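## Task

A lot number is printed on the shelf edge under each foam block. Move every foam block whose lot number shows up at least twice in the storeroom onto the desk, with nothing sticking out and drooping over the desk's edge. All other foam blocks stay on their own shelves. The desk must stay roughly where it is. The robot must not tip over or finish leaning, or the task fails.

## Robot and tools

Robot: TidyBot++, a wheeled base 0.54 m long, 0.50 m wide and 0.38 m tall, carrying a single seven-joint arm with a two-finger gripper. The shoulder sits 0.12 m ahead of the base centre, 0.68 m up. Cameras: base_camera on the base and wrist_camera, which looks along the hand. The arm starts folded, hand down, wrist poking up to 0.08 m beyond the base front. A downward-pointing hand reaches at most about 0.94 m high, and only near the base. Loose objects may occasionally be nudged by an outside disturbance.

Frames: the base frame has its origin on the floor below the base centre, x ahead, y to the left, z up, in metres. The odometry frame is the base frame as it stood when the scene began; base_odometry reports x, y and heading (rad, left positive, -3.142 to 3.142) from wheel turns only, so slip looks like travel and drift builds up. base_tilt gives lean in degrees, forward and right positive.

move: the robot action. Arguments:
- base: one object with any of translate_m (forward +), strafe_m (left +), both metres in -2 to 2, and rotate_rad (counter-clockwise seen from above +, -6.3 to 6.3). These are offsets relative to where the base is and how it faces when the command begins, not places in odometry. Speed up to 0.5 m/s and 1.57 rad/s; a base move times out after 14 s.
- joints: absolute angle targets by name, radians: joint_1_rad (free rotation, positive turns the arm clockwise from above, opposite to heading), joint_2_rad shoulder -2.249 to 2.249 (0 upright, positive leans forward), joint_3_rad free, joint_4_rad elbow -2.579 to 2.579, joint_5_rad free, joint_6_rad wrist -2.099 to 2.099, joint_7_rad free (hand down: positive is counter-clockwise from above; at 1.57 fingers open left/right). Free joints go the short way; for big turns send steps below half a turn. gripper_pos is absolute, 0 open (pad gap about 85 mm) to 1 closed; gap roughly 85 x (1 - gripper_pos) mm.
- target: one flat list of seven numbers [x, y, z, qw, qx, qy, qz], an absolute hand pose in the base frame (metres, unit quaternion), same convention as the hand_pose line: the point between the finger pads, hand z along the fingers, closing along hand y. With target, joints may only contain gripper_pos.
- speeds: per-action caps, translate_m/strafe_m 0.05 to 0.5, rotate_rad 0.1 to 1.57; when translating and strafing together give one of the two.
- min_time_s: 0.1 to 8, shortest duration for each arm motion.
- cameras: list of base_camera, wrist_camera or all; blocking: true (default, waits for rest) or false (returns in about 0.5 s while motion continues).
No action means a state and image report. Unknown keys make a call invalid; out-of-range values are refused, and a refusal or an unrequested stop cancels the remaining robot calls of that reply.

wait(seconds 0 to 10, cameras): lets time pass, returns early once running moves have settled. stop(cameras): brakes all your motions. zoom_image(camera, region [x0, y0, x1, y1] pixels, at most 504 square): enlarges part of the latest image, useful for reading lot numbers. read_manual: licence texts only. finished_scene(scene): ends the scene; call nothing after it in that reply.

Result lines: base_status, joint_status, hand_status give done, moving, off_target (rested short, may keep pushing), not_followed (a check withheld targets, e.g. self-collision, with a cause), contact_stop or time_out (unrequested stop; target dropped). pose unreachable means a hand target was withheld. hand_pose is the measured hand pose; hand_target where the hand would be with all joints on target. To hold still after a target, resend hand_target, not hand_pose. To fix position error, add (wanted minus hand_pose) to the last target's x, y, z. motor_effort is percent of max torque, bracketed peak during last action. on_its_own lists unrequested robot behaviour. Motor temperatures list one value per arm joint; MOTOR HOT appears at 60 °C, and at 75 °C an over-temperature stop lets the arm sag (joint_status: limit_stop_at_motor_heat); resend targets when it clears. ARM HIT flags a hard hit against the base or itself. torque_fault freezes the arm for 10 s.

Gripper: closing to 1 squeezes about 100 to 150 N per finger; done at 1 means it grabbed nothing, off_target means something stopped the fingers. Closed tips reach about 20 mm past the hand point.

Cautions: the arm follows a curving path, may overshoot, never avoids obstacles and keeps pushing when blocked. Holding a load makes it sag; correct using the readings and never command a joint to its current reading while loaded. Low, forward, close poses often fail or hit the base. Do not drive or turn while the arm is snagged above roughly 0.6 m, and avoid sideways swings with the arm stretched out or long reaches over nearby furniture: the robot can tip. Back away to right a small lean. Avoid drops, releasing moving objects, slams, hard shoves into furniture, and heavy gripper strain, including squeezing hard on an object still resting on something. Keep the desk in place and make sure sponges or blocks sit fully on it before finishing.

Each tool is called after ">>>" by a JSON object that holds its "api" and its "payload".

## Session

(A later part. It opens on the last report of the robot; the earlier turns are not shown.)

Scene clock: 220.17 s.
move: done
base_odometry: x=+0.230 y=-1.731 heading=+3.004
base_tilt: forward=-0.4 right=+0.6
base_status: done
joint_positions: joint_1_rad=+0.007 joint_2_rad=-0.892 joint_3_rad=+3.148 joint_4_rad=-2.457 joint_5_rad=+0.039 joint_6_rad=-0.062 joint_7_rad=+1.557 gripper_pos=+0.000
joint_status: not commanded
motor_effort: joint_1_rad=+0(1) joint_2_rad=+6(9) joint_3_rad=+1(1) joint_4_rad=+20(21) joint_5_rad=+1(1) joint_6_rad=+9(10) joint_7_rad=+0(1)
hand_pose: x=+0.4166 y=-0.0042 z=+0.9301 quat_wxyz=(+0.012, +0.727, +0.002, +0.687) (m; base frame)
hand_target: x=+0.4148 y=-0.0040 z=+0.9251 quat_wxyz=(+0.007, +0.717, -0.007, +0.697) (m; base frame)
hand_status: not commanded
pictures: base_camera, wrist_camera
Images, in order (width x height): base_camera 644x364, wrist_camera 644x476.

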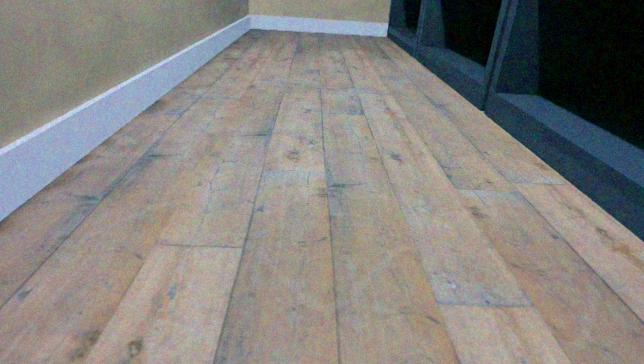

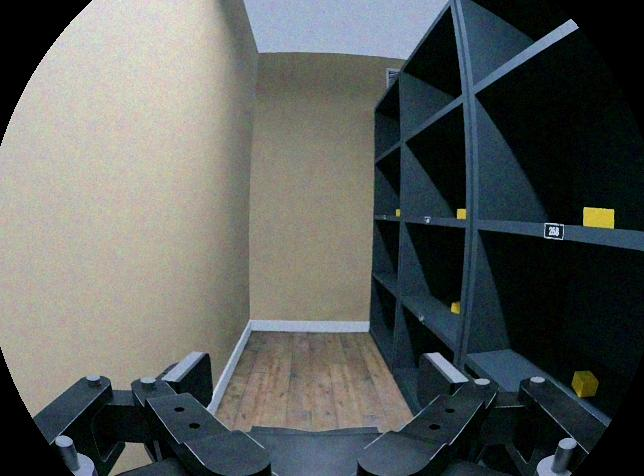

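>>> {"api": "move", "payload": {"joints": {"joint_2_rad": -0.74, "joint_4_rad": -2.55, "joint_6_rad": 0.2}}}

>>> {"api": "move", "payload": {"joints": {"joint_1_rad": 1.58}, "min_time_s": 2.5, "cameras": ["all"]}}

Scene clock: 221.97 s.
move: done
base_odometry: x=+0.230 y=-1.731 heading=+3.004
base_tilt: forward=-0.3 right=+0.6
base_status: not commanded
joint_positions: joint_1_rad=+0.007 joint_2_rad=-0.750 joint_3_rad=+3.148 joint_4_rad=-2.507 joint_5_rad=+0.039 joint_6_rad=+0.132 joint_7_rad=+1.557 gripper_pos=+0.000
joint_status: all done
motor_effort: joint_1_rad=+0(1) joint_2_rad=+2(7) joint_3_rad=+1(1) joint_4_rad=+20(21) joint_5_rad=+1(1) joint_6_rad=+9(10) joint_7_rad=+0(1)
hand_pose: x=+0.4520 y=-0.0022 z=+0.9145 quat_wxyz=(+0.009, +0.726, +0.005, +0.688) (m; base frame)
hand_target: x=+0.4517 y=-0.0047 z=+0.9058 quat_wxyz=(+0.007, +0.721, -0.007, +0.693) (m; base frame)
hand_status: not commanded
pictures: none

Scene clock: 224.77 s.
move: done
base_odometry: x=+0.230 y=-1.731 heading=+3.004
base_tilt: forward=-0.4 right=+0.6
base_status: not commanded
joint_positions: joint_1_rad=+1.562 joint_2_rad=-0.750 joint_3_rad=+3.148 joint_4_rad=-2.507 joint_5_rad=+0.039 joint_6_rad=+0.133 joint_7_rad=+1.557 gripper_pos=+0.000
joint_status: all done
motor_effort: joint_1_rad=+0(2) joint_2_rad=+3(4) joint_3_rad=+1(1) joint_4_rad=+19(20) joint_5_rad=+1(1) joint_6_rad=+10(10) joint_7_rad=+0(1)
hand_pose: x=+0.1223 y=-0.3330 z=+0.9149 quat_wxyz=(+0.489, +0.521, -0.506, +0.484) (m; base frame)
hand_target: x=+0.1179 y=-0.3327 z=+0.9058 quat_wxyz=(+0.492, +0.508, -0.512, +0.488) (m; base frame)
hand_status: not commanded
pictures: base_camera, wrist_camera
Images, in order (width x height): base_camera 644x364, wrist_camera 644x476.

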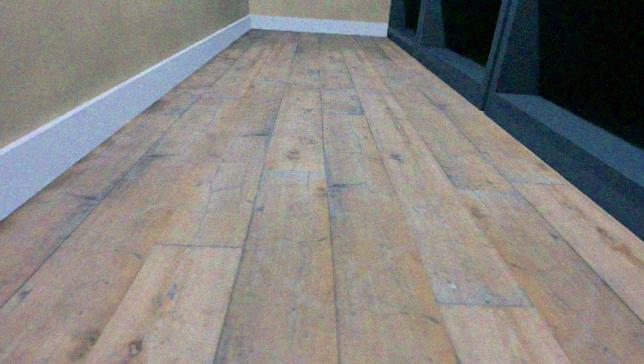

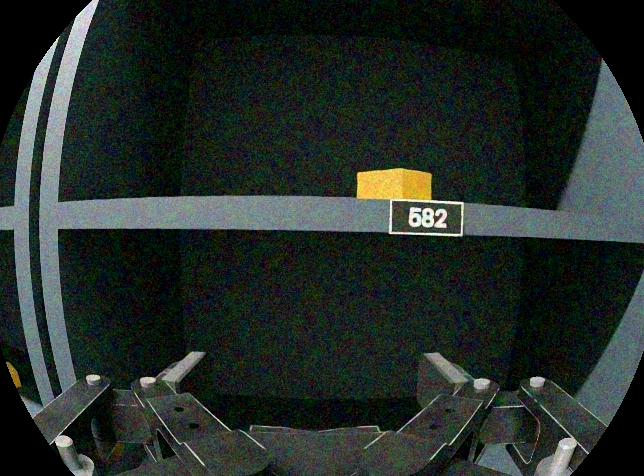

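>>> {"api": "move", "payload": {"joints": {"joint_6_rad": -0.65}, "cameras": ["wrist_camera"]}}

Scene clock: 226.40 s.
move: done
base_odometry: x=+0.230 y=-1.731 heading=+3.004
base_tilt: forward=-0.3 right=+0.6
base_status: not commanded
joint_positions: joint_1_rad=+1.562 joint_2_rad=-0.750 joint_3_rad=+3.148 joint_4_rad=-2.519 joint_5_rad=+0.039 joint_6_rad=-0.600 joint_7_rad=+1.557 gripper_pos=+0.000
joint_status: all done
motor_effort: joint_1_rad=+0(1) joint_2_rad=+4(5) joint_3_rad=+1(1) joint_4_rad=+17(20) joint_5_rad=+1(1) joint_6_rad=+7(10) joint_7_rad=+0(1)
hand_pose: x=+0.1143 y=-0.2387 z=+0.7049 quat_wxyz=(+0.274, +0.659, -0.651, +0.259) (m; base frame)
hand_target: x=+0.1186 y=-0.2178 z=+0.6763 quat_wxyz=(+0.238, +0.664, -0.669, +0.235) (m; base frame)
hand_status: not commanded
pictures: wrist_camera
Images, in order (width x height): wrist_camera 644x476.

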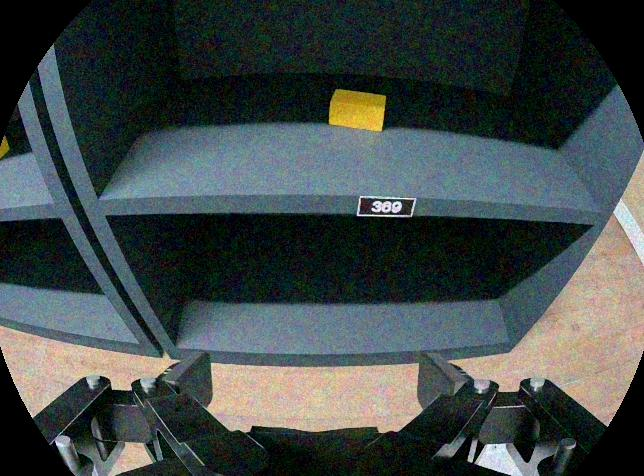

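>>> {"api": "zoom_image", "payload": {"camera": "wrist_camera", "region": [350, 190, 420, 225]}}

>>> {"api": "move", "payload": {"base": {"translate_m": 0.9}, "cameras": ["all"]}}

Scaled by 7.200.

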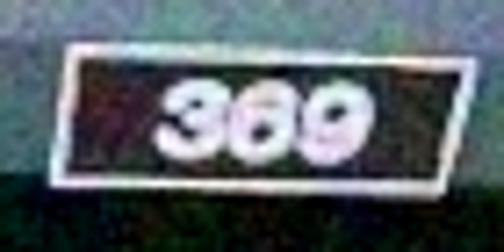

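Scene clock: 229.67 s.
move: done
base_odometry: x=-0.661 y=-1.608 heading=+3.005
base_tilt: forward=-0.3 right=+0.6
base_status: done
joint_positions: joint_1_rad=+1.563 joint_2_rad=-0.750 joint_3_rad=+3.148 joint_4_rad=-2.519 joint_5_rad=+0.039 joint_6_rad=-0.600 joint_7_rad=+1.557 gripper_pos=+0.000
joint_status: not commanded
motor_effort: joint_1_rad=-1(1) joint_2_rad=+4(5) joint_3_rad=+0(1) joint_4_rad=+17(19) joint_5_rad=+1(1) joint_6_rad=+6(7) joint_7_rad=+0(1)
hand_pose: x=+0.1141 y=-0.2387 z=+0.7049 quat_wxyz=(+0.274, +0.658, -0.652, +0.259) (m; base frame)
hand_target: x=+0.1186 y=-0.2178 z=+0.6763 quat_wxyz=(+0.238, +0.664, -0.669, +0.235) (m; base frame)
hand_status: not commanded
pictures: base_camera, wrist_camera
Images, in order (width x height): base_camera 644x364, wrist_camera 644x476.

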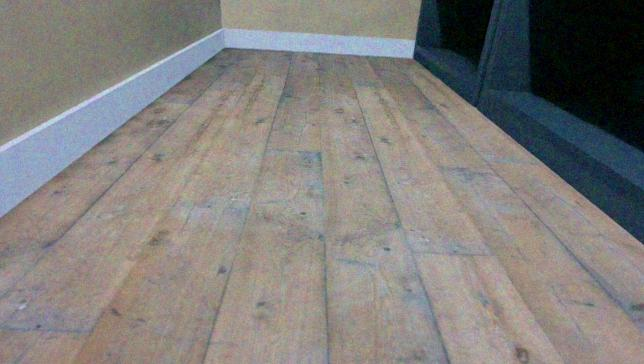

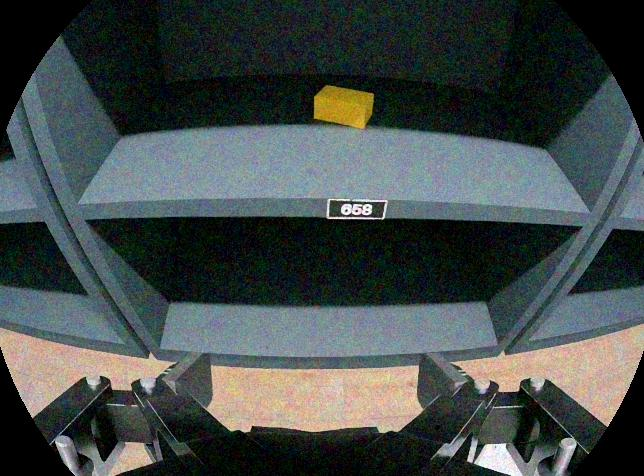

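>>> {"api": "zoom_image", "payload": {"camera": "wrist_camera", "region": [320, 192, 390, 227]}}

>>> {"api": "move", "payload": {"joints": {"joint_6_rad": 0.2}, "cameras": ["wrist_camera"]}}

>>> {"api": "move", "payload": {"base": {"translate_m": 0.9}, "cameras": ["all"]}}

>>> {"api": "move", "payload": {"joints": {"joint_6_rad": -0.65}, "cameras": ["wrist_camera"]}}

Scaled by 7.200.

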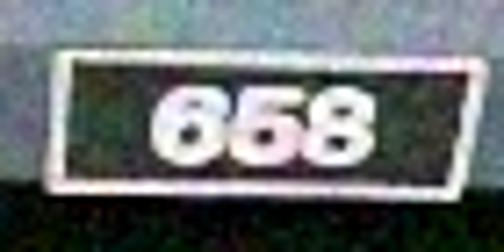

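Scene clock: 231.47 s.
move: done
base_odometry: x=-0.661 y=-1.608 heading=+3.005
base_tilt: forward=-0.3 right=+0.6
base_status: not commanded
joint_positions: joint_1_rad=+1.563 joint_2_rad=-0.750 joint_3_rad=+3.148 joint_4_rad=-2.521 joint_5_rad=+0.039 joint_6_rad=+0.140 joint_7_rad=+1.557 gripper_pos=+0.000
joint_status: all done
motor_effort: joint_1_rad=-1(1) joint_2_rad=+3(5) joint_3_rad=+1(1) joint_4_rad=+20(21) joint_5_rad=+0(1) joint_6_rad=+9(10) joint_7_rad=+0(1)
hand_pose: x=+0.1220 y=-0.3320 z=+0.9082 quat_wxyz=(+0.487, +0.522, -0.508, +0.482) (m; base frame)
hand_target: x=+0.1179 y=-0.3327 z=+0.9058 quat_wxyz=(+0.492, +0.508, -0.512, +0.488) (m; base frame)
hand_status: not commanded
pictures: wrist_camera
Images, in order (width x height): wrist_camera 644x476.

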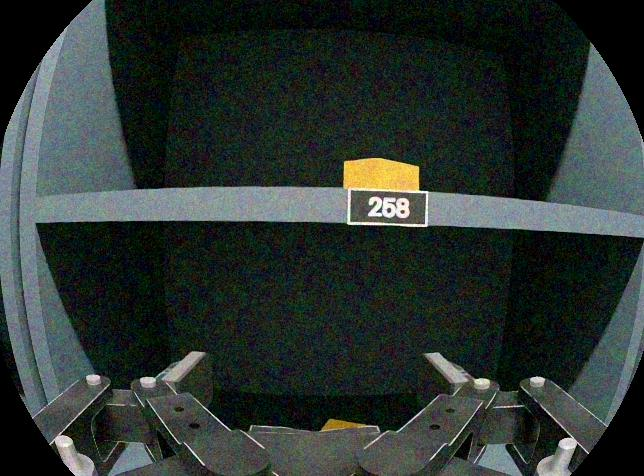

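Scene clock: 234.63 s.
move: done
base_odometry: x=-1.553 y=-1.485 heading=+3.005
base_tilt: forward=-0.3 right=+0.6
base_status: done
joint_positions: joint_1_rad=+1.563 joint_2_rad=-0.750 joint_3_rad=+3.148 joint_4_rad=-2.521 joint_5_rad=+0.039 joint_6_rad=+0.140 joint_7_rad=+1.557 gripper_pos=+0.000
joint_status: not commanded
motor_effort: joint_1_rad=+0(1) joint_2_rad=+3(4) joint_3_rad=+1(2) joint_4_rad=+20(20) joint_5_rad=+1(1) joint_6_rad=+9(10) joint_7_rad=+0(1)
hand_pose: x=+0.1221 y=-0.3320 z=+0.9082 quat_wxyz=(+0.487, +0.522, -0.507, +0.482) (m; base frame)
hand_target: x=+0.1179 y=-0.3327 z=+0.9058 quat_wxyz=(+0.492, +0.508, -0.512, +0.488) (m; base frame)
hand_status: not commanded
pictures: base_camera, wrist_camera
Images, in order (width x height): base_camera 644x364, wrist_camera 644x476.

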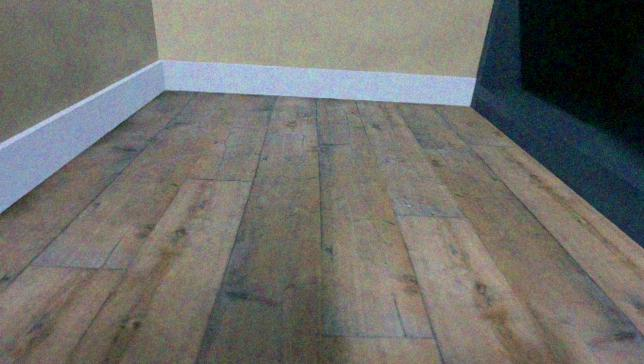

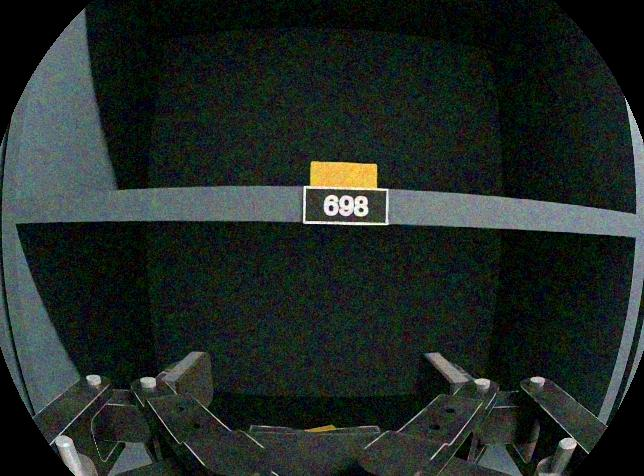

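Scene clock: 236.17 s.
move: done
base_odometry: x=-1.553 y=-1.485 heading=+3.005
base_tilt: forward=-0.3 right=+0.6
base_status: not commanded
joint_positions: joint_1_rad=+1.563 joint_2_rad=-0.750 joint_3_rad=+3.148 joint_4_rad=-2.524 joint_5_rad=+0.039 joint_6_rad=-0.601 joint_7_rad=+1.557 gripper_pos=+0.000
joint_status: all done
motor_effort: joint_1_rad=+0(1) joint_2_rad=+4(5) joint_3_rad=+0(1) joint_4_rad=+18(20) joint_5_rad=+1(1) joint_6_rad=+7(9) joint_7_rad=+0(1)
hand_pose: x=+0.1141 y=-0.2372 z=+0.7022 quat_wxyz=(+0.272, +0.659, -0.652, +0.257) (m; base frame)
hand_target: x=+0.1186 y=-0.2178 z=+0.6763 quat_wxyz=(+0.238, +0.664, -0.669, +0.235) (m; base frame)
hand_status: not commanded
pictures: wrist_camera
Images, in order (width x height): wrist_camera 644x476.

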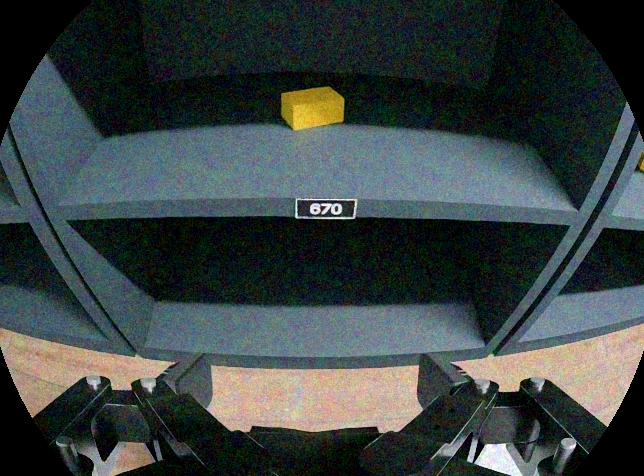

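>>> {"api": "zoom_image", "payload": {"camera": "wrist_camera", "region": [290, 192, 360, 227]}}

>>> {"api": "move", "payload": {"base": {"translate_m": 0.8}, "cameras": ["all"]}}

>>> {"api": "move", "payload": {"joints": {"joint_6_rad": 0.2}, "cameras": ["wrist_camera"]}}

Scaled by 7.200.

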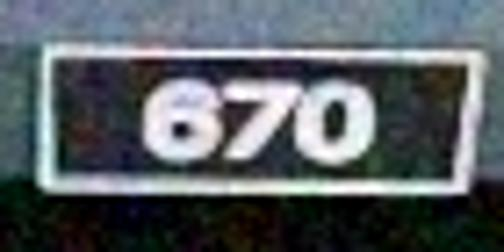

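Scene clock: 239.37 s.
move: done
base_odometry: x=-2.345 y=-1.376 heading=+3.005
base_tilt: forward=-0.3 right=+0.6
base_status: done
joint_positions: joint_1_rad=+1.563 joint_2_rad=-0.750 joint_3_rad=+3.148 joint_4_rad=-2.524 joint_5_rad=+0.039 joint_6_rad=-0.601 joint_7_rad=+1.557 gripper_pos=+0.000
joint_status: not commanded
motor_effort: joint_1_rad=+0(1) joint_2_rad=+4(5) joint_3_rad=+1(1) joint_4_rad=+18(19) joint_5_rad=+1(1) joint_6_rad=+7(7) joint_7_rad=+0(1)
hand_pose: x=+0.1140 y=-0.2372 z=+0.7022 quat_wxyz=(+0.272, +0.659, -0.652, +0.257) (m; base frame)
hand_target: x=+0.1186 y=-0.2178 z=+0.6763 quat_wxyz=(+0.238, +0.664, -0.669, +0.235) (m; base frame)
hand_status: not commanded
pictures: base_camera, wrist_camera
Images, in order (width x height): base_camera 644x364, wrist_camera 644x476.

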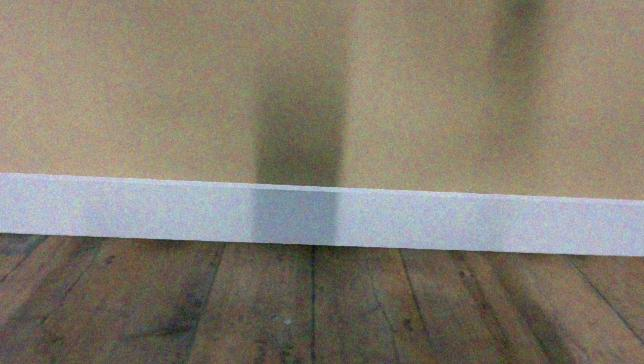

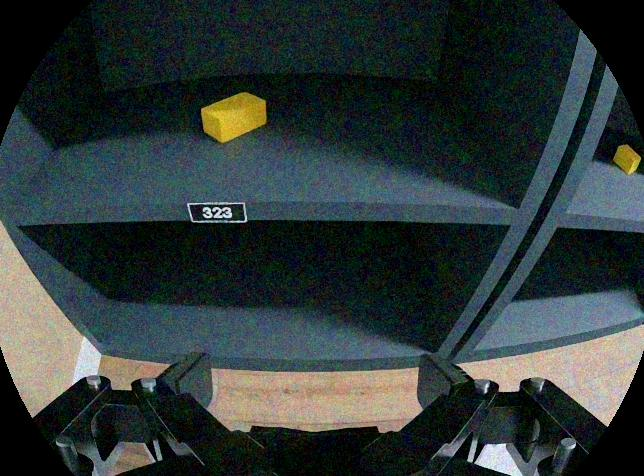

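Scene clock: 240.90 s.
move: done
base_odometry: x=-2.345 y=-1.376 heading=+3.005
base_tilt: forward=-0.4 right=+0.6
base_status: not commanded
joint_positions: joint_1_rad=+1.563 joint_2_rad=-0.750 joint_3_rad=+3.148 joint_4_rad=-2.525 joint_5_rad=+0.039 joint_6_rad=+0.140 joint_7_rad=+1.557 gripper_pos=+0.000
joint_status: all done
motor_effort: joint_1_rad=+0(1) joint_2_rad=+2(5) joint_3_rad=+1(1) joint_4_rad=+19(21) joint_5_rad=+1(1) joint_6_rad=+9(10) joint_7_rad=+0(1)
hand_pose: x=+0.1220 y=-0.3318 z=+0.9061 quat_wxyz=(+0.486, +0.523, -0.508, +0.481) (m; base frame)
hand_target: x=+0.1179 y=-0.3327 z=+0.9058 quat_wxyz=(+0.492, +0.508, -0.512, +0.488) (m; base frame)
hand_status: not commanded
pictures: wrist_camera
Images, in order (width x height): wrist_camera 644x476.

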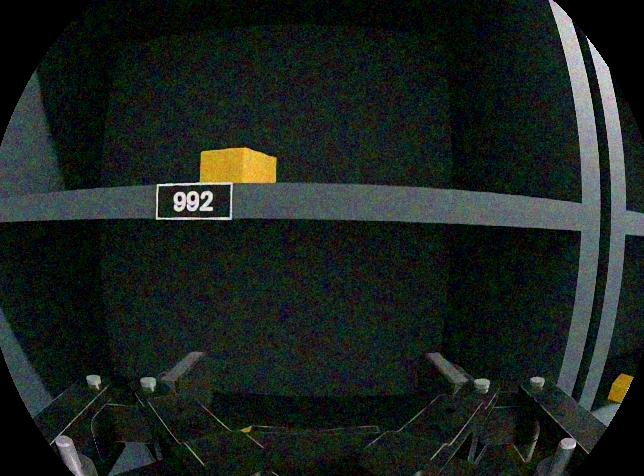

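>>> {"api": "move", "payload": {"base": {"translate_m": -0.74}, "joints": {"joint_2_rad": -0.92, "joint_6_rad": 0.1}}}

>>> {"api": "move", "payload": {"base": {"rotate_rad": -1.571}, "joints": {"joint_1_rad": 0.0}, "speeds": {"rotate_rad": 0.8}, "min_time_s": 2.5, "cameras": ["all"]}}

Scene clock: 246.10 s.
move: done
base_odometry: x=-1.612 y=-1.477 heading=+3.005
base_tilt: forward=-0.4 right=+0.6
base_status: done
joint_positions: joint_1_rad=+1.566 joint_2_rad=-0.904 joint_3_rad=+3.145 joint_4_rad=-2.525 joint_5_rad=+0.039 joint_6_rad=+0.138 joint_7_rad=+1.557 gripper_pos=+0.000
joint_status: all done
motor_effort: joint_1_rad=-1(1) joint_2_rad=+5(8) joint_3_rad=+1(2) joint_4_rad=+20(21) joint_5_rad=+1(1) joint_6_rad=+9(10) joint_7_rad=+0(1)
hand_pose: x=+0.1221 y=-0.2935 z=+0.9538 quat_wxyz=(+0.525, +0.485, -0.470, +0.518) (m; base frame)
hand_target: x=+0.1183 y=-0.2901 z=+0.9308 quat_wxyz=(+0.512, +0.488, -0.492, +0.508) (m; base frame)
hand_status: not commanded
pictures: none

Scene clock: 248.90 s.
move: done
base_odometry: x=-1.612 y=-1.477 heading=+1.435
base_tilt: forward=-0.4 right=+0.6
base_status: done
joint_positions: joint_1_rad=+0.020 joint_2_rad=-0.904 joint_3_rad=+3.145 joint_4_rad=-2.525 joint_5_rad=+0.039 joint_6_rad=+0.138 joint_7_rad=+1.557 gripper_pos=+0.000
joint_status: all done
motor_effort: joint_1_rad=+0(2) joint_2_rad=+6(8) joint_3_rad=+1(1) joint_4_rad=+20(20) joint_5_rad=+1(1) joint_6_rad=+9(10) joint_7_rad=+0(1)
hand_pose: x=+0.4124 y=-0.0043 z=+0.9539 quat_wxyz=(+0.015, +0.675, +0.002, +0.738) (m; base frame)
hand_target: x=+0.4091 y=+0.0020 z=+0.9308 quat_wxyz=(+0.000, +0.693, +0.001, +0.721) (m; base frame)
hand_status: not commanded
pictures: base_camera, wrist_camera
Images, in order (width x height): base_camera 644x364, wrist_camera 644x476.

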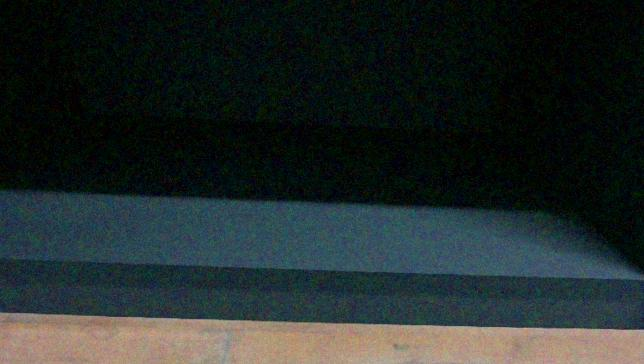

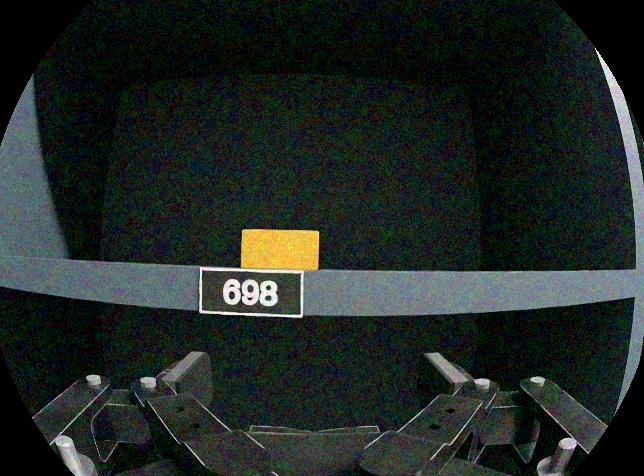

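>>> {"api": "move", "payload": {"joints": {"joint_1_rad":0.02,"joint_2_rad":-0.49,"joint_3_rad":3.145,"joint_4_rad":-1.46,"joint_5_rad":0.04,"joint_6_rad":-1.08,"joint_7_rad":1.557}, "cameras": ["wrist_camera"]}}

Scene clock: 252.93 s.
move: done
base_odometry: x=-1.612 y=-1.477 heading=+1.435
base_tilt: forward=-0.3 right=+0.6
base_status: not commanded
joint_positions: joint_1_rad=+0.020 joint_2_rad=-0.508 joint_3_rad=+3.145 joint_4_rad=-1.488 joint_5_rad=+0.039 joint_6_rad=-1.022 joint_7_rad=+1.557 gripper_pos=+0.000
joint_status: all done
motor_effort: joint_1_rad=+0(2) joint_2_rad=-2(7) joint_3_rad=+0(2) joint_4_rad=+17(21) joint_5_rad=+1(2) joint_6_rad=+9(11) joint_7_rad=+0(1)
hand_pose: x=+0.4579 y=-0.0176 z=+1.0945 quat_wxyz=(+0.021, +0.842, -0.017, +0.539) (m; base frame)
hand_target: x=+0.4561 y=-0.0181 z=+1.0874 quat_wxyz=(+0.022, +0.854, -0.017, +0.519) (m; base frame)
hand_status: not commanded
pictures: wrist_camera
Images, in order (width x height): wrist_camera 644x476.

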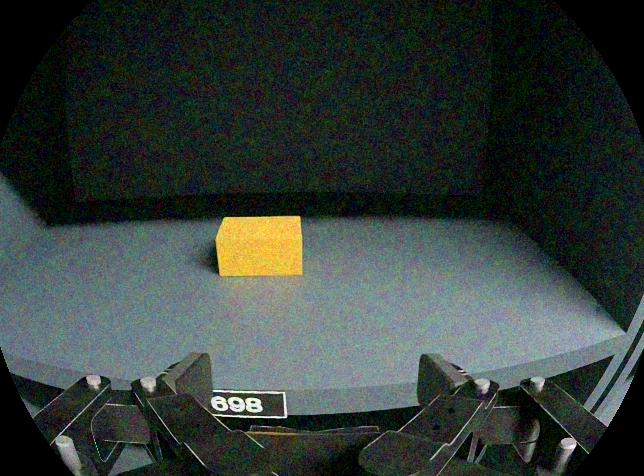

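>>> {"api": "move", "payload": {"joints": {"joint_1_rad":-0.036,"joint_2_rad":-0.12,"joint_3_rad":3.145,"joint_4_rad":-1.47,"joint_5_rad":0.04,"joint_6_rad":-0.55,"joint_7_rad":1.557,"gripper_pos":1}, "min_time_s": 1.5, "cameras": ["wrist_camera"]}}

Scene clock: 256.33 s.
move: done
base_odometry: x=-1.612 y=-1.477 heading=+1.435
base_tilt: forward=-0.4 right=+0.6
base_status: not commanded
joint_positions: joint_1_rad=-0.017 joint_2_rad=-0.138 joint_3_rad=+3.145 joint_4_rad=-1.486 joint_5_rad=+0.039 joint_6_rad=-0.617 joint_7_rad=+1.557 gripper_pos=+0.999
joint_status: all done
motor_effort: joint_1_rad=-1(2) joint_2_rad=-14(16) joint_3_rad=+0(1) joint_4_rad=+19(20) joint_5_rad=+1(2) joint_6_rad=+8(10) joint_7_rad=+0(1)
hand_pose: x=+0.6553 y=+0.0012 z=+1.0484 quat_wxyz=(+0.010, +0.832, +0.006, +0.555) (m; base frame)
hand_target: x=+0.6698 y=+0.0126 z=+1.0679 quat_wxyz=(+0.005, +0.813, +0.015, +0.582) (m; base frame)
hand_status: not commanded
pictures: wrist_camera
Images, in order (width x height): wrist_camera 644x476.

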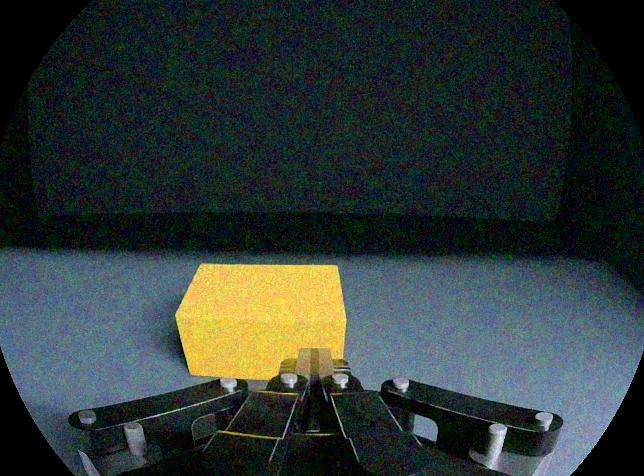

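>>> {"api": "move", "payload": {"joints": {"joint_1_rad":0.015,"joint_2_rad":0.06,"joint_3_rad":3.145,"joint_4_rad":-1.36,"joint_5_rad":0.04,"joint_6_rad":-0.46,"joint_7_rad":1.557}, "min_time_s": 2.5, "cameras": ["wrist_camera"]}}

Scene clock: 261.67 s.
move: done
base_odometry: x=-1.612 y=-1.477 heading=+1.435
base_tilt: forward=-0.3 right=+0.6
base_status: not commanded
joint_positions: joint_1_rad=-0.004 joint_2_rad=+0.025 joint_3_rad=+3.145 joint_4_rad=-1.389 joint_5_rad=+0.039 joint_6_rad=-0.526 joint_7_rad=+1.557 gripper_pos=+0.999
joint_status: all done
motor_effort: joint_1_rad=-1(2) joint_2_rad=-19(21) joint_3_rad=+0(1) joint_4_rad=+19(20) joint_5_rad=+1(2) joint_6_rad=+9(9) joint_7_rad=+0(1)
hand_pose: x=+0.7303 y=-0.0045 z=+1.0392 quat_wxyz=(+0.014, +0.825, +0.003, +0.565) (m; base frame)
hand_target: x=+0.7514 y=-0.0157 z=+1.0544 quat_wxyz=(+0.019, +0.807, -0.004, +0.590) (m; base frame)
hand_status: not commanded
pictures: wrist_camera
Images, in order (width x height): wrist_camera 644x476.

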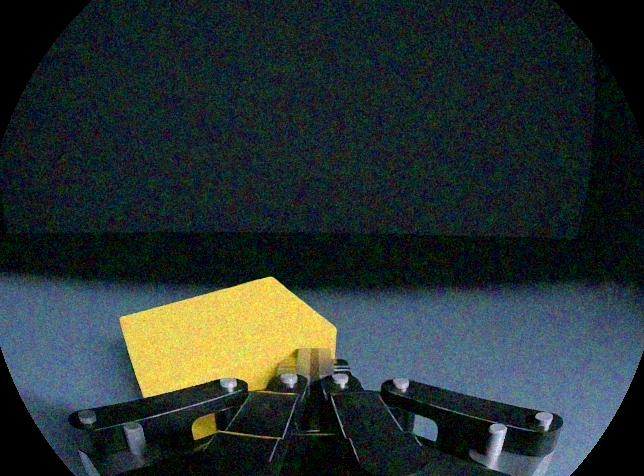

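>>> {"api": "move", "payload": {"joints": {"joint_1_rad":0.015,"joint_2_rad":0.125,"joint_3_rad":3.145,"joint_4_rad":-1.297,"joint_5_rad":0.04,"joint_6_rad":-0.46,"joint_7_rad":1.557}, "min_time_s": 1.5, "cameras": ["wrist_camera"]}}

Scene clock: 263.70 s.
move: done
base_odometry: x=-1.612 y=-1.477 heading=+1.435
base_tilt: forward=-0.3 right=+0.6
base_status: not commanded
joint_positions: joint_1_rad=-0.004 joint_2_rad=+0.086 joint_3_rad=+3.145 joint_4_rad=-1.326 joint_5_rad=+0.039 joint_6_rad=-0.526 joint_7_rad=+1.557 gripper_pos=+0.999
joint_status: all done
motor_effort: joint_1_rad=+0(2) joint_2_rad=-21(22) joint_3_rad=+0(1) joint_4_rad=+19(20) joint_5_rad=+1(2) joint_6_rad=+9(10) joint_7_rad=+0(1)
hand_pose: x=+0.7560 y=-0.0044 z=+1.0393 quat_wxyz=(+0.014, +0.824, +0.003, +0.566) (m; base frame)
hand_target: x=+0.7785 y=-0.0161 z=+1.0507 quat_wxyz=(+0.019, +0.808, -0.004, +0.589) (m; base frame)
hand_status: not commanded
pictures: wrist_camera
Images, in order (width x height): wrist_camera 644x476.

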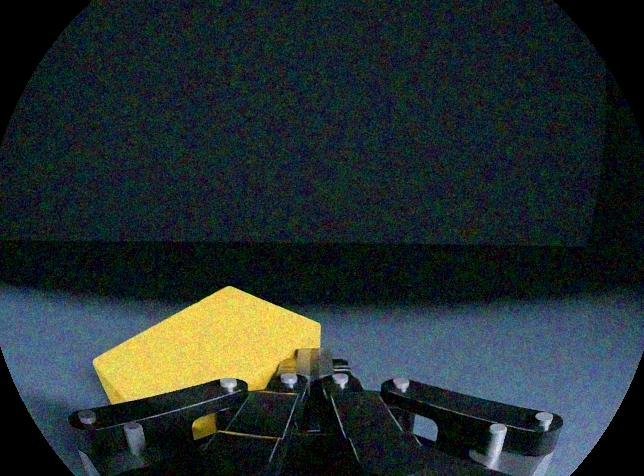

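>>> {"api": "move", "payload": {"joints": {"joint_1_rad":0.02,"joint_2_rad":-0.49,"joint_3_rad":3.145,"joint_4_rad":-1.46,"joint_5_rad":0.04,"joint_6_rad":-1.08,"joint_7_rad":1.557,"gripper_pos":0}, "blocking": false}}

>>> {"api": "move", "payload": {"base": {"strafe_m":0.085,"translate_m":0.05}, "cameras": ["wrist_camera"]}}

Scene clock: 264.80 s.
move: moving
base_odometry: x=-1.612 y=-1.477 heading=+1.435
base_tilt: forward=-0.3 right=+0.6
base_status: not commanded
joint_positions: joint_1_rad=-0.004 joint_2_rad=+0.038 joint_3_rad=+3.145 joint_4_rad=-1.327 joint_5_rad=+0.039 joint_6_rad=-0.559 joint_7_rad=+1.557 gripper_pos=+0.327
joint_status: joint_1_rad moving; joint_2_rad moving; joint_3_rad moving; joint_4_rad moving; joint_5_rad moving; joint_6_rad moving; joint_7_rad moving; gripper_pos moving
motor_effort: joint_1_rad=-1(2) joint_2_rad=-24(25) joint_3_rad=+0(1) joint_4_rad=+21(21) joint_5_rad=+0(2) joint_6_rad=+9(10) joint_7_rad=+0(1)
hand_pose: x=+0.7349 y=-0.0049 z=+1.0589 quat_wxyz=(+0.014, +0.820, +0.002, +0.572) (m; base frame)
hand_target: x=+0.7128 y=-0.0172 z=+1.0734 quat_wxyz=(+0.020, +0.819, -0.006, +0.574) (m; base frame)
hand_status: not commanded
pictures: none

Scene clock: 266.17 s.
move: done
base_odometry: x=-1.690 y=-1.416 heading=+1.434
base_tilt: forward=-0.4 right=+0.6
base_status: done
joint_positions: joint_1_rad=+0.006 joint_2_rad=-0.480 joint_3_rad=+3.145 joint_4_rad=-1.420 joint_5_rad=+0.039 joint_6_rad=-1.019 joint_7_rad=+1.557 gripper_pos=+0.000
joint_status: all done
motor_effort: joint_1_rad=-1(3) joint_2_rad=-2(23) joint_3_rad=+1(3) joint_4_rad=+16(21) joint_5_rad=+1(2) joint_6_rad=+9(9) joint_7_rad=-1(1)
hand_pose: x=+0.4664 y=-0.0125 z=+1.1229 quat_wxyz=(+0.017, +0.830, -0.010, +0.557) (m; base frame)
hand_target: x=+0.4561 y=-0.0180 z=+1.0874 quat_wxyz=(+0.022, +0.854, -0.017, +0.519) (m; base frame)
hand_status: not commanded
pictures: wrist_camera
Images, in order (width x height): wrist_camera 644x476.

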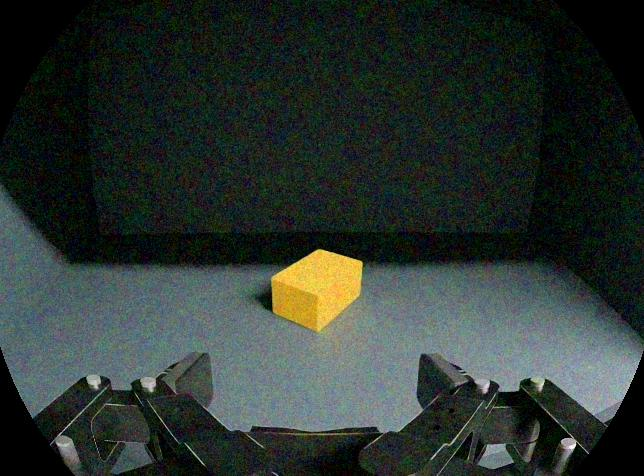

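>>> {"api": "move", "payload": {"target": [0.65, 0.05, 1.115, 0.1465, 0.8411, -0.2815, 0.4378], "min_time_s": 2, "cameras": ["wrist_camera"]}}

Scene clock: 269.57 s.
move: done
base_odometry: x=-1.690 y=-1.416 heading=+1.434
base_tilt: forward=-0.3 right=+0.6
base_status: not commanded
joint_positions: joint_1_rad=-0.664 joint_2_rad=+0.368 joint_3_rad=+3.549 joint_4_rad=-0.406 joint_5_rad=+0.524 joint_6_rad=-1.675 joint_7_rad=+0.939 gripper_pos=+0.000
joint_status: not commanded
motor_effort: joint_1_rad=+0(1) joint_2_rad=-23(24) joint_3_rad=+2(3) joint_4_rad=+12(17) joint_5_rad=+5(5) joint_6_rad=+6(9) joint_7_rad=+0(1)
hand_pose: x=+0.6564 y=+0.0604 z=+1.1196 quat_wxyz=(+0.112, +0.856, -0.244, +0.443) (m; base frame)
hand_target: x=+0.6500 y=+0.0500 z=+1.1150 quat_wxyz=(+0.147, +0.841, -0.282, +0.438) (m; base frame)
hand_status: done (0.013 m and 6.1 deg from the pose sent, 0.194 m and 37.2 deg at the start)
pictures: wrist_camera
Images, in order (width x height): wrist_camera 644x476.

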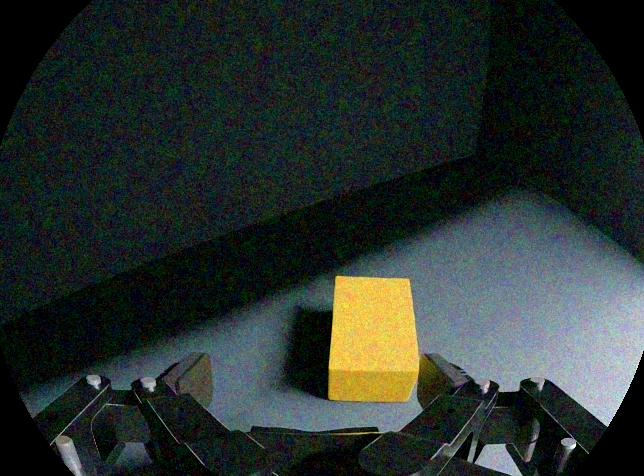

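>>> {"api": "move", "payload": {"target": [0.663, 0.014, 1.085, 0.158, 0.8335, -0.3034, 0.4338], "min_time_s": 1, "cameras": ["wrist_camera"]}}

Scene clock: 271.67 s.
move: done
base_odometry: x=-1.690 y=-1.416 heading=+1.434
base_tilt: forward=-0.3 right=+0.6
base_status: not commanded
joint_positions: joint_1_rad=-0.642 joint_2_rad=+0.349 joint_3_rad=+3.492 joint_4_rad=-0.591 joint_5_rad=+0.605 joint_6_rad=-1.654 joint_7_rad=+0.819 gripper_pos=+0.000
joint_status: not commanded
motor_effort: joint_1_rad=+0(1) joint_2_rad=-23(25) joint_3_rad=+2(2) joint_4_rad=+14(15) joint_5_rad=+6(6) joint_6_rad=+5(6) joint_7_rad=+0(1)
hand_pose: x=+0.6578 y=+0.0368 z=+1.0681 quat_wxyz=(+0.147, +0.857, -0.285, +0.403) (m; base frame)
hand_target: x=+0.6630 y=+0.0140 z=+1.0850 quat_wxyz=(+0.158, +0.834, -0.303, +0.434) (m; base frame)
hand_status: done (0.029 m and 5.0 deg from the pose sent, 0.058 m and 9.0 deg at the start)
pictures: wrist_camera
Images, in order (width x height): wrist_camera 644x476.

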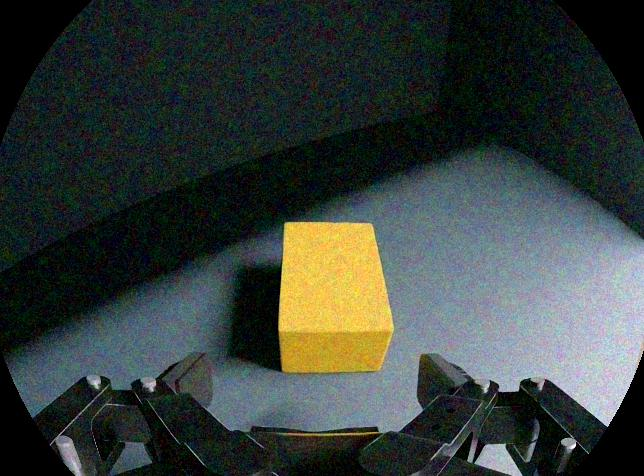

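>>> {"api": "move", "payload": {"target": [0.724, -0.038, 1.045, 0.1573, 0.8297, -0.2897, 0.4505], "min_time_s": 2, "cameras": ["wrist_camera"]}}

Scene clock: 274.37 s.
move: done
base_odometry: x=-1.690 y=-1.416 heading=+1.434
base_tilt: forward=-0.3 right=+0.6
base_status: not commanded
joint_positions: joint_1_rad=-0.487 joint_2_rad=+0.347 joint_3_rad=+3.477 joint_4_rad=-0.772 joint_5_rad=+0.605 joint_6_rad=-1.388 joint_7_rad=+0.808 gripper_pos=+0.000
joint_status: not commanded
motor_effort: joint_1_rad=+0(1) joint_2_rad=-25(26) joint_3_rad=+2(3) joint_4_rad=+16(16) joint_5_rad=+6(6) joint_6_rad=+5(6) joint_7_rad=+0(1)
hand_pose: x=+0.7175 y=-0.0323 z=+1.0391 quat_wxyz=(+0.170, +0.840, -0.283, +0.430) (m; base frame)
hand_target: x=+0.7240 y=-0.0380 z=+1.0450 quat_wxyz=(+0.157, +0.830, -0.290, +0.450) (m; base frame)
hand_status: done (0.010 m and 3.1 deg from the pose sent, 0.103 m and 6.4 deg at the start)
pictures: wrist_camera
Images, in order (width x height): wrist_camera 644x476.

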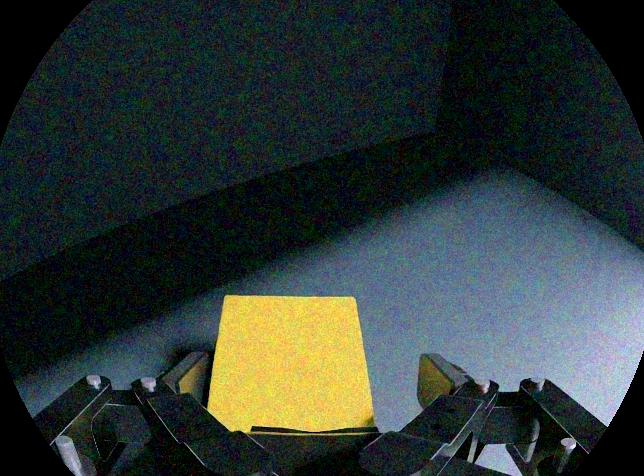

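>>> {"api": "move", "payload": {"target": [0.730, -0.025, 1.027, 0.1573, 0.8297, -0.2897, 0.4505], "min_time_s": 1, "cameras": ["wrist_camera"]}}

Scene clock: 275.93 s.
move: done
base_odometry: x=-1.690 y=-1.416 heading=+1.434
base_tilt: forward=-0.3 right=+0.6
base_status: not commanded
joint_positions: joint_1_rad=-0.488 joint_2_rad=+0.342 joint_3_rad=+3.477 joint_4_rad=-0.819 joint_5_rad=+0.605 joint_6_rad=-1.354 joint_7_rad=+0.750 gripper_pos=+0.000
joint_status: not commanded
motor_effort: joint_1_rad=+0(1) joint_2_rad=-24(25) joint_3_rad=+2(3) joint_4_rad=+15(16) joint_5_rad=+6(7) joint_6_rad=+4(6) joint_7_rad=+0(1)
hand_pose: x=+0.7216 y=-0.0321 z=+1.0263 quat_wxyz=(+0.160, +0.837, -0.297, +0.431) (m; base frame)
hand_target: x=+0.7300 y=-0.0250 z=+1.0270 quat_wxyz=(+0.157, +0.830, -0.290, +0.450) (m; base frame)
hand_status: done (0.011 m and 2.5 deg from the pose sent, 0.019 m and 3.1 deg at the start)
pictures: wrist_camera
Images, in order (width x height): wrist_camera 644x476.

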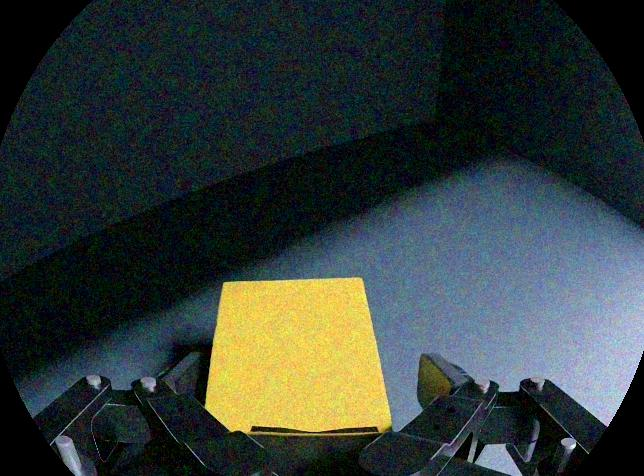

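Grip.

>>> {"api": "move", "payload": {"joints": {"gripper_pos":0.28}}}

>>> {"api": "move", "payload": {"joints": {"gripper_pos":0.5}, "cameras": ["wrist_camera"]}}

Scene clock: 276.67 s.
move: done
base_odometry: x=-1.690 y=-1.416 heading=+1.434
base_tilt: forward=-0.3 right=+0.6
base_status: not commanded
joint_positions: joint_1_rad=-0.489 joint_2_rad=+0.340 joint_3_rad=+3.475 joint_4_rad=-0.819 joint_5_rad=+0.605 joint_6_rad=-1.345 joint_7_rad=+0.749 gripper_pos=+0.279
joint_status: all done
motor_effort: joint_1_rad=+0(1) joint_2_rad=-23(24) joint_3_rad=+2(3) joint_4_rad=+14(15) joint_5_rad=+6(6) joint_6_rad=+4(5) joint_7_rad=+0(0)
hand_pose: x=+0.7233 y=-0.0297 z=+1.0289 quat_wxyz=(+0.157, +0.836, -0.295, +0.436) (m; base frame)
hand_target: x=+0.7300 y=-0.0250 z=+1.0270 quat_wxyz=(+0.157, +0.830, -0.290, +0.450) (m; base frame)
hand_status: not commanded
pictures: none

Scene clock: 277.30 s.
move: off_target
base_odometry: x=-1.690 y=-1.416 heading=+1.434
base_tilt: forward=-0.3 right=+0.6
base_status: not commanded
joint_positions: joint_1_rad=-0.490 joint_2_rad=+0.338 joint_3_rad=+3.475 joint_4_rad=-0.820 joint_5_rad=+0.605 joint_6_rad=-1.343 joint_7_rad=+0.748 gripper_pos=+0.385
joint_status: gripper_pos off_target (ended at +0.385, target +0.500)
motor_effort: joint_1_rad=+0(1) joint_2_rad=-22(24) joint_3_rad=+2(3) joint_4_rad=+14(15) joint_5_rad=+5(6) joint_6_rad=+3(6) joint_7_rad=+0(1)
hand_pose: x=+0.7232 y=-0.0296 z=+1.0300 quat_wxyz=(+0.155, +0.836, -0.295, +0.437) (m; base frame)
hand_target: x=+0.7300 y=-0.0250 z=+1.0270 quat_wxyz=(+0.157, +0.830, -0.290, +0.450) (m; base frame)
hand_status: not commanded
pictures: wrist_camera
Images, in order (width x height): wrist_camera 644x476.

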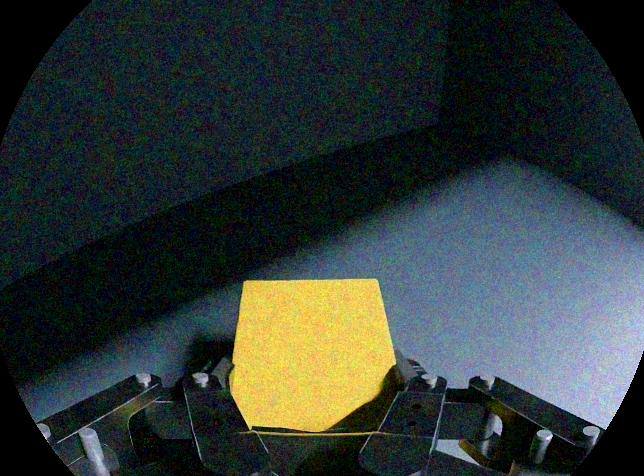

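>>> {"api": "move", "payload": {"target": [0.715, -0.02, 1.115, 0.1573, 0.8297, -0.2897, 0.4505], "min_time_s": 1.5}}

>>> {"api": "move", "payload": {"target": [0.46, -0.0, 1.13, 0, 0.887, 0, 0.462], "min_time_s": 2.5, "cameras": ["wrist_camera"]}}

Scene clock: 279.47 s.
move: done
base_odometry: x=-1.690 y=-1.416 heading=+1.434
base_tilt: forward=-0.3 right=+0.6
base_status: not commanded
joint_positions: joint_1_rad=-0.425 joint_2_rad=+0.485 joint_3_rad=+3.572 joint_4_rad=-0.201 joint_5_rad=+0.490 joint_6_rad=-1.628 joint_7_rad=+0.974 gripper_pos=+0.385
joint_status: not commanded
motor_effort: joint_1_rad=+0(1) joint_2_rad=-26(27) joint_3_rad=+2(3) joint_4_rad=+12(17) joint_5_rad=+5(7) joint_6_rad=+7(8) joint_7_rad=+0(1)
hand_pose: x=+0.7044 y=-0.0309 z=+1.1495 quat_wxyz=(+0.154, +0.802, -0.306, +0.489) (m; base frame)
hand_target: x=+0.7150 y=-0.0200 z=+1.1150 quat_wxyz=(+0.157, +0.830, -0.290, +0.450) (m; base frame)
hand_status: done (0.038 m and 5.8 deg from the pose sent, 0.086 m and 1.8 deg at the start)
pictures: none

Scene clock: 282.27 s.
move: done
base_odometry: x=-1.690 y=-1.416 heading=+1.434
base_tilt: forward=-0.3 right=+0.6
base_status: not commanded
joint_positions: joint_1_rad=-0.028 joint_2_rad=-0.311 joint_3_rad=+3.164 joint_4_rad=-1.045 joint_5_rad=+0.074 joint_6_rad=-1.483 joint_7_rad=+1.526 gripper_pos=+0.385
joint_status: not commanded
motor_effort: joint_1_rad=-1(1) joint_2_rad=-4(28) joint_3_rad=+0(2) joint_4_rad=+14(15) joint_5_rad=+1(5) joint_6_rad=+8(8) joint_7_rad=+0(1)
hand_pose: x=+0.4490 y=-0.0225 z=+1.1288 quat_wxyz=(+0.020, +0.894, -0.032, +0.446) (m; base frame)
hand_target: x=+0.4600 y=+0.0000 z=+1.1300 quat_wxyz=(+0.000, +0.887, +0.000, +0.462) (m; base frame)
hand_status: done (0.025 m and 4.8 deg from the pose sent, 0.247 m and 40.8 deg at the start)
pictures: wrist_camera
Images, in order (width x height): wrist_camera 644x476.

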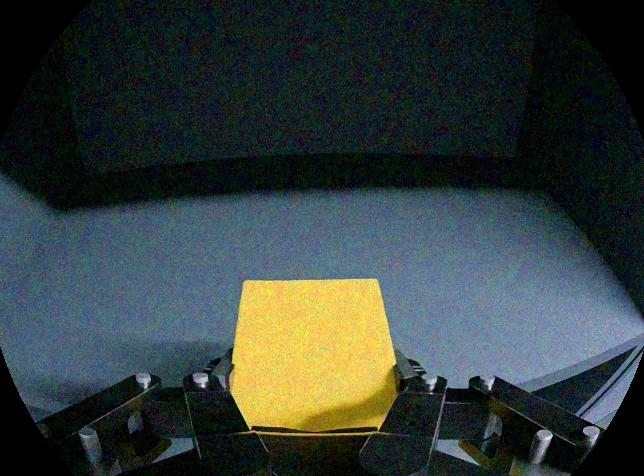

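>>> {"api": "move", "payload": {"base": {"translate_m":-0.05}, "joints": {"joint_1_rad":0.0,"joint_2_rad":-0.9,"joint_3_rad":3.14,"joint_4_rad":-2.45,"joint_5_rad":0.0,"joint_6_rad":-0.3,"joint_7_rad":1.57}, "min_time_s": 2, "cameras": ["base_camera","wrist_camera"]}}

Scene clock: 286.63 s.
move: done
base_odometry: x=-1.697 y=-1.466 heading=+1.433
base_tilt: forward=-0.4 right=+0.6
base_status: done
joint_positions: joint_1_rad=-0.020 joint_2_rad=-0.877 joint_3_rad=+3.157 joint_4_rad=-2.408 joint_5_rad=+0.069 joint_6_rad=-0.369 joint_7_rad=+1.528 gripper_pos=+0.385
joint_status: all done
motor_effort: joint_1_rad=+0(2) joint_2_rad=+6(8) joint_3_rad=+1(1) joint_4_rad=+20(21) joint_5_rad=+1(2) joint_6_rad=+10(10) joint_7_rad=+0(1)
hand_pose: x=+0.4044 y=-0.0056 z=+0.8629 quat_wxyz=(+0.009, +0.813, +0.002, +0.582) (m; base frame)
hand_target: x=+0.4029 y=+0.0019 z=+0.8641 quat_wxyz=(+0.000, +0.799, +0.000, +0.602) (m; base frame)
hand_status: not commanded
pictures: base_camera, wrist_camera
Images, in order (width x height): base_camera 644x364, wrist_camera 644x476.

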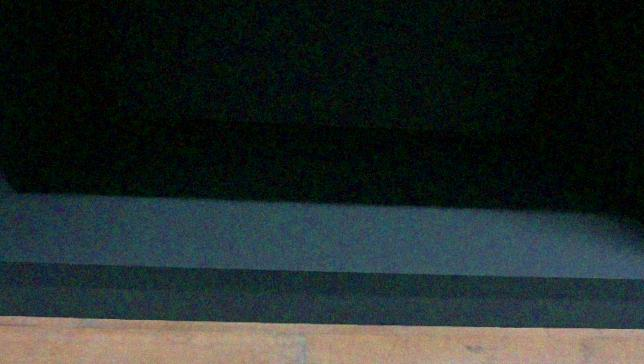

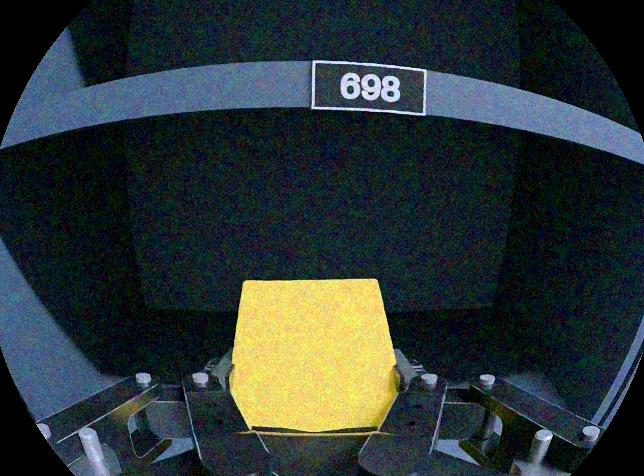

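>>> {"api": "move", "payload": {"base": {"rotate_rad":-1.573}, "speeds": {"rotate_rad":0.9}, "cameras": ["base_camera"]}}

Scene clock: 289.53 s.
move: done
base_odometry: x=-1.697 y=-1.466 heading=-0.139
base_tilt: forward=-0.3 right=+0.6
base_status: done
joint_positions: joint_1_rad=-0.016 joint_2_rad=-0.878 joint_3_rad=+3.154 joint_4_rad=-2.408 joint_5_rad=+0.068 joint_6_rad=-0.367 joint_7_rad=+1.528 gripper_pos=+0.385
joint_status: not commanded
motor_effort: joint_1_rad=+0(1) joint_2_rad=+5(6) joint_3_rad=+0(2) joint_4_rad=+20(21) joint_5_rad=+1(1) joint_6_rad=+9(9) joint_7_rad=+0(1)
hand_pose: x=+0.4044 y=-0.0057 z=+0.8637 quat_wxyz=(+0.010, +0.812, +0.002, +0.583) (m; base frame)
hand_target: x=+0.4029 y=+0.0019 z=+0.8641 quat_wxyz=(+0.000, +0.799, +0.000, +0.602) (m; base frame)
hand_status: not commanded
pictures: base_camera
Images, in order (width x height): base_camera 644x364.

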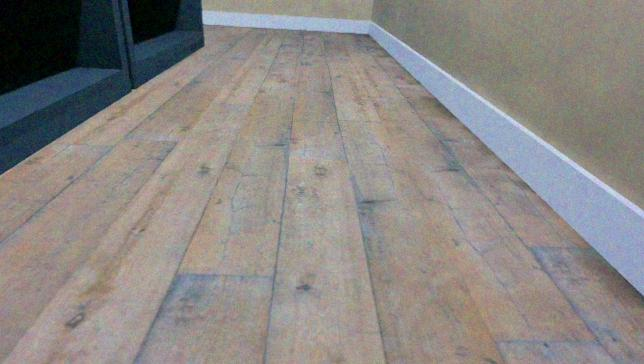

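>>> {"api": "move", "payload": {"base": {"translate_m":1.95,"strafe_m":0.06,"rotate_rad":0.03}, "cameras": ["base_camera"]}}

Scene clock: 295.43 s.
move: done
base_odometry: x=+0.243 y=-1.676 heading=-0.110
base_tilt: forward=-0.4 right=+0.6
base_status: done
joint_positions: joint_1_rad=-0.015 joint_2_rad=-0.884 joint_3_rad=+3.152 joint_4_rad=-2.409 joint_5_rad=+0.067 joint_6_rad=-0.364 joint_7_rad=+1.528 gripper_pos=+0.385
joint_status: not commanded
motor_effort: joint_1_rad=-1(1) joint_2_rad=+6(9) joint_3_rad=+1(1) joint_4_rad=+20(21) joint_5_rad=+1(1) joint_6_rad=+9(10) joint_7_rad=+0(1)
hand_pose: x=+0.4035 y=-0.0052 z=+0.8657 quat_wxyz=(+0.010, +0.810, +0.002, +0.586) (m; base frame)
hand_target: x=+0.4029 y=+0.0019 z=+0.8641 quat_wxyz=(+0.000, +0.799, +0.000, +0.602) (m; base frame)
hand_status: not commanded
pictures: base_camera
Images, in order (width x height): base_camera 644x364.

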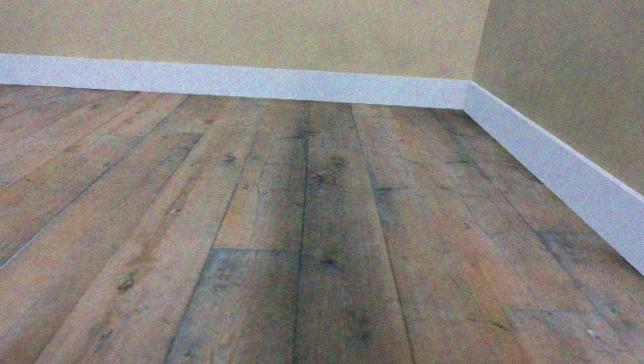

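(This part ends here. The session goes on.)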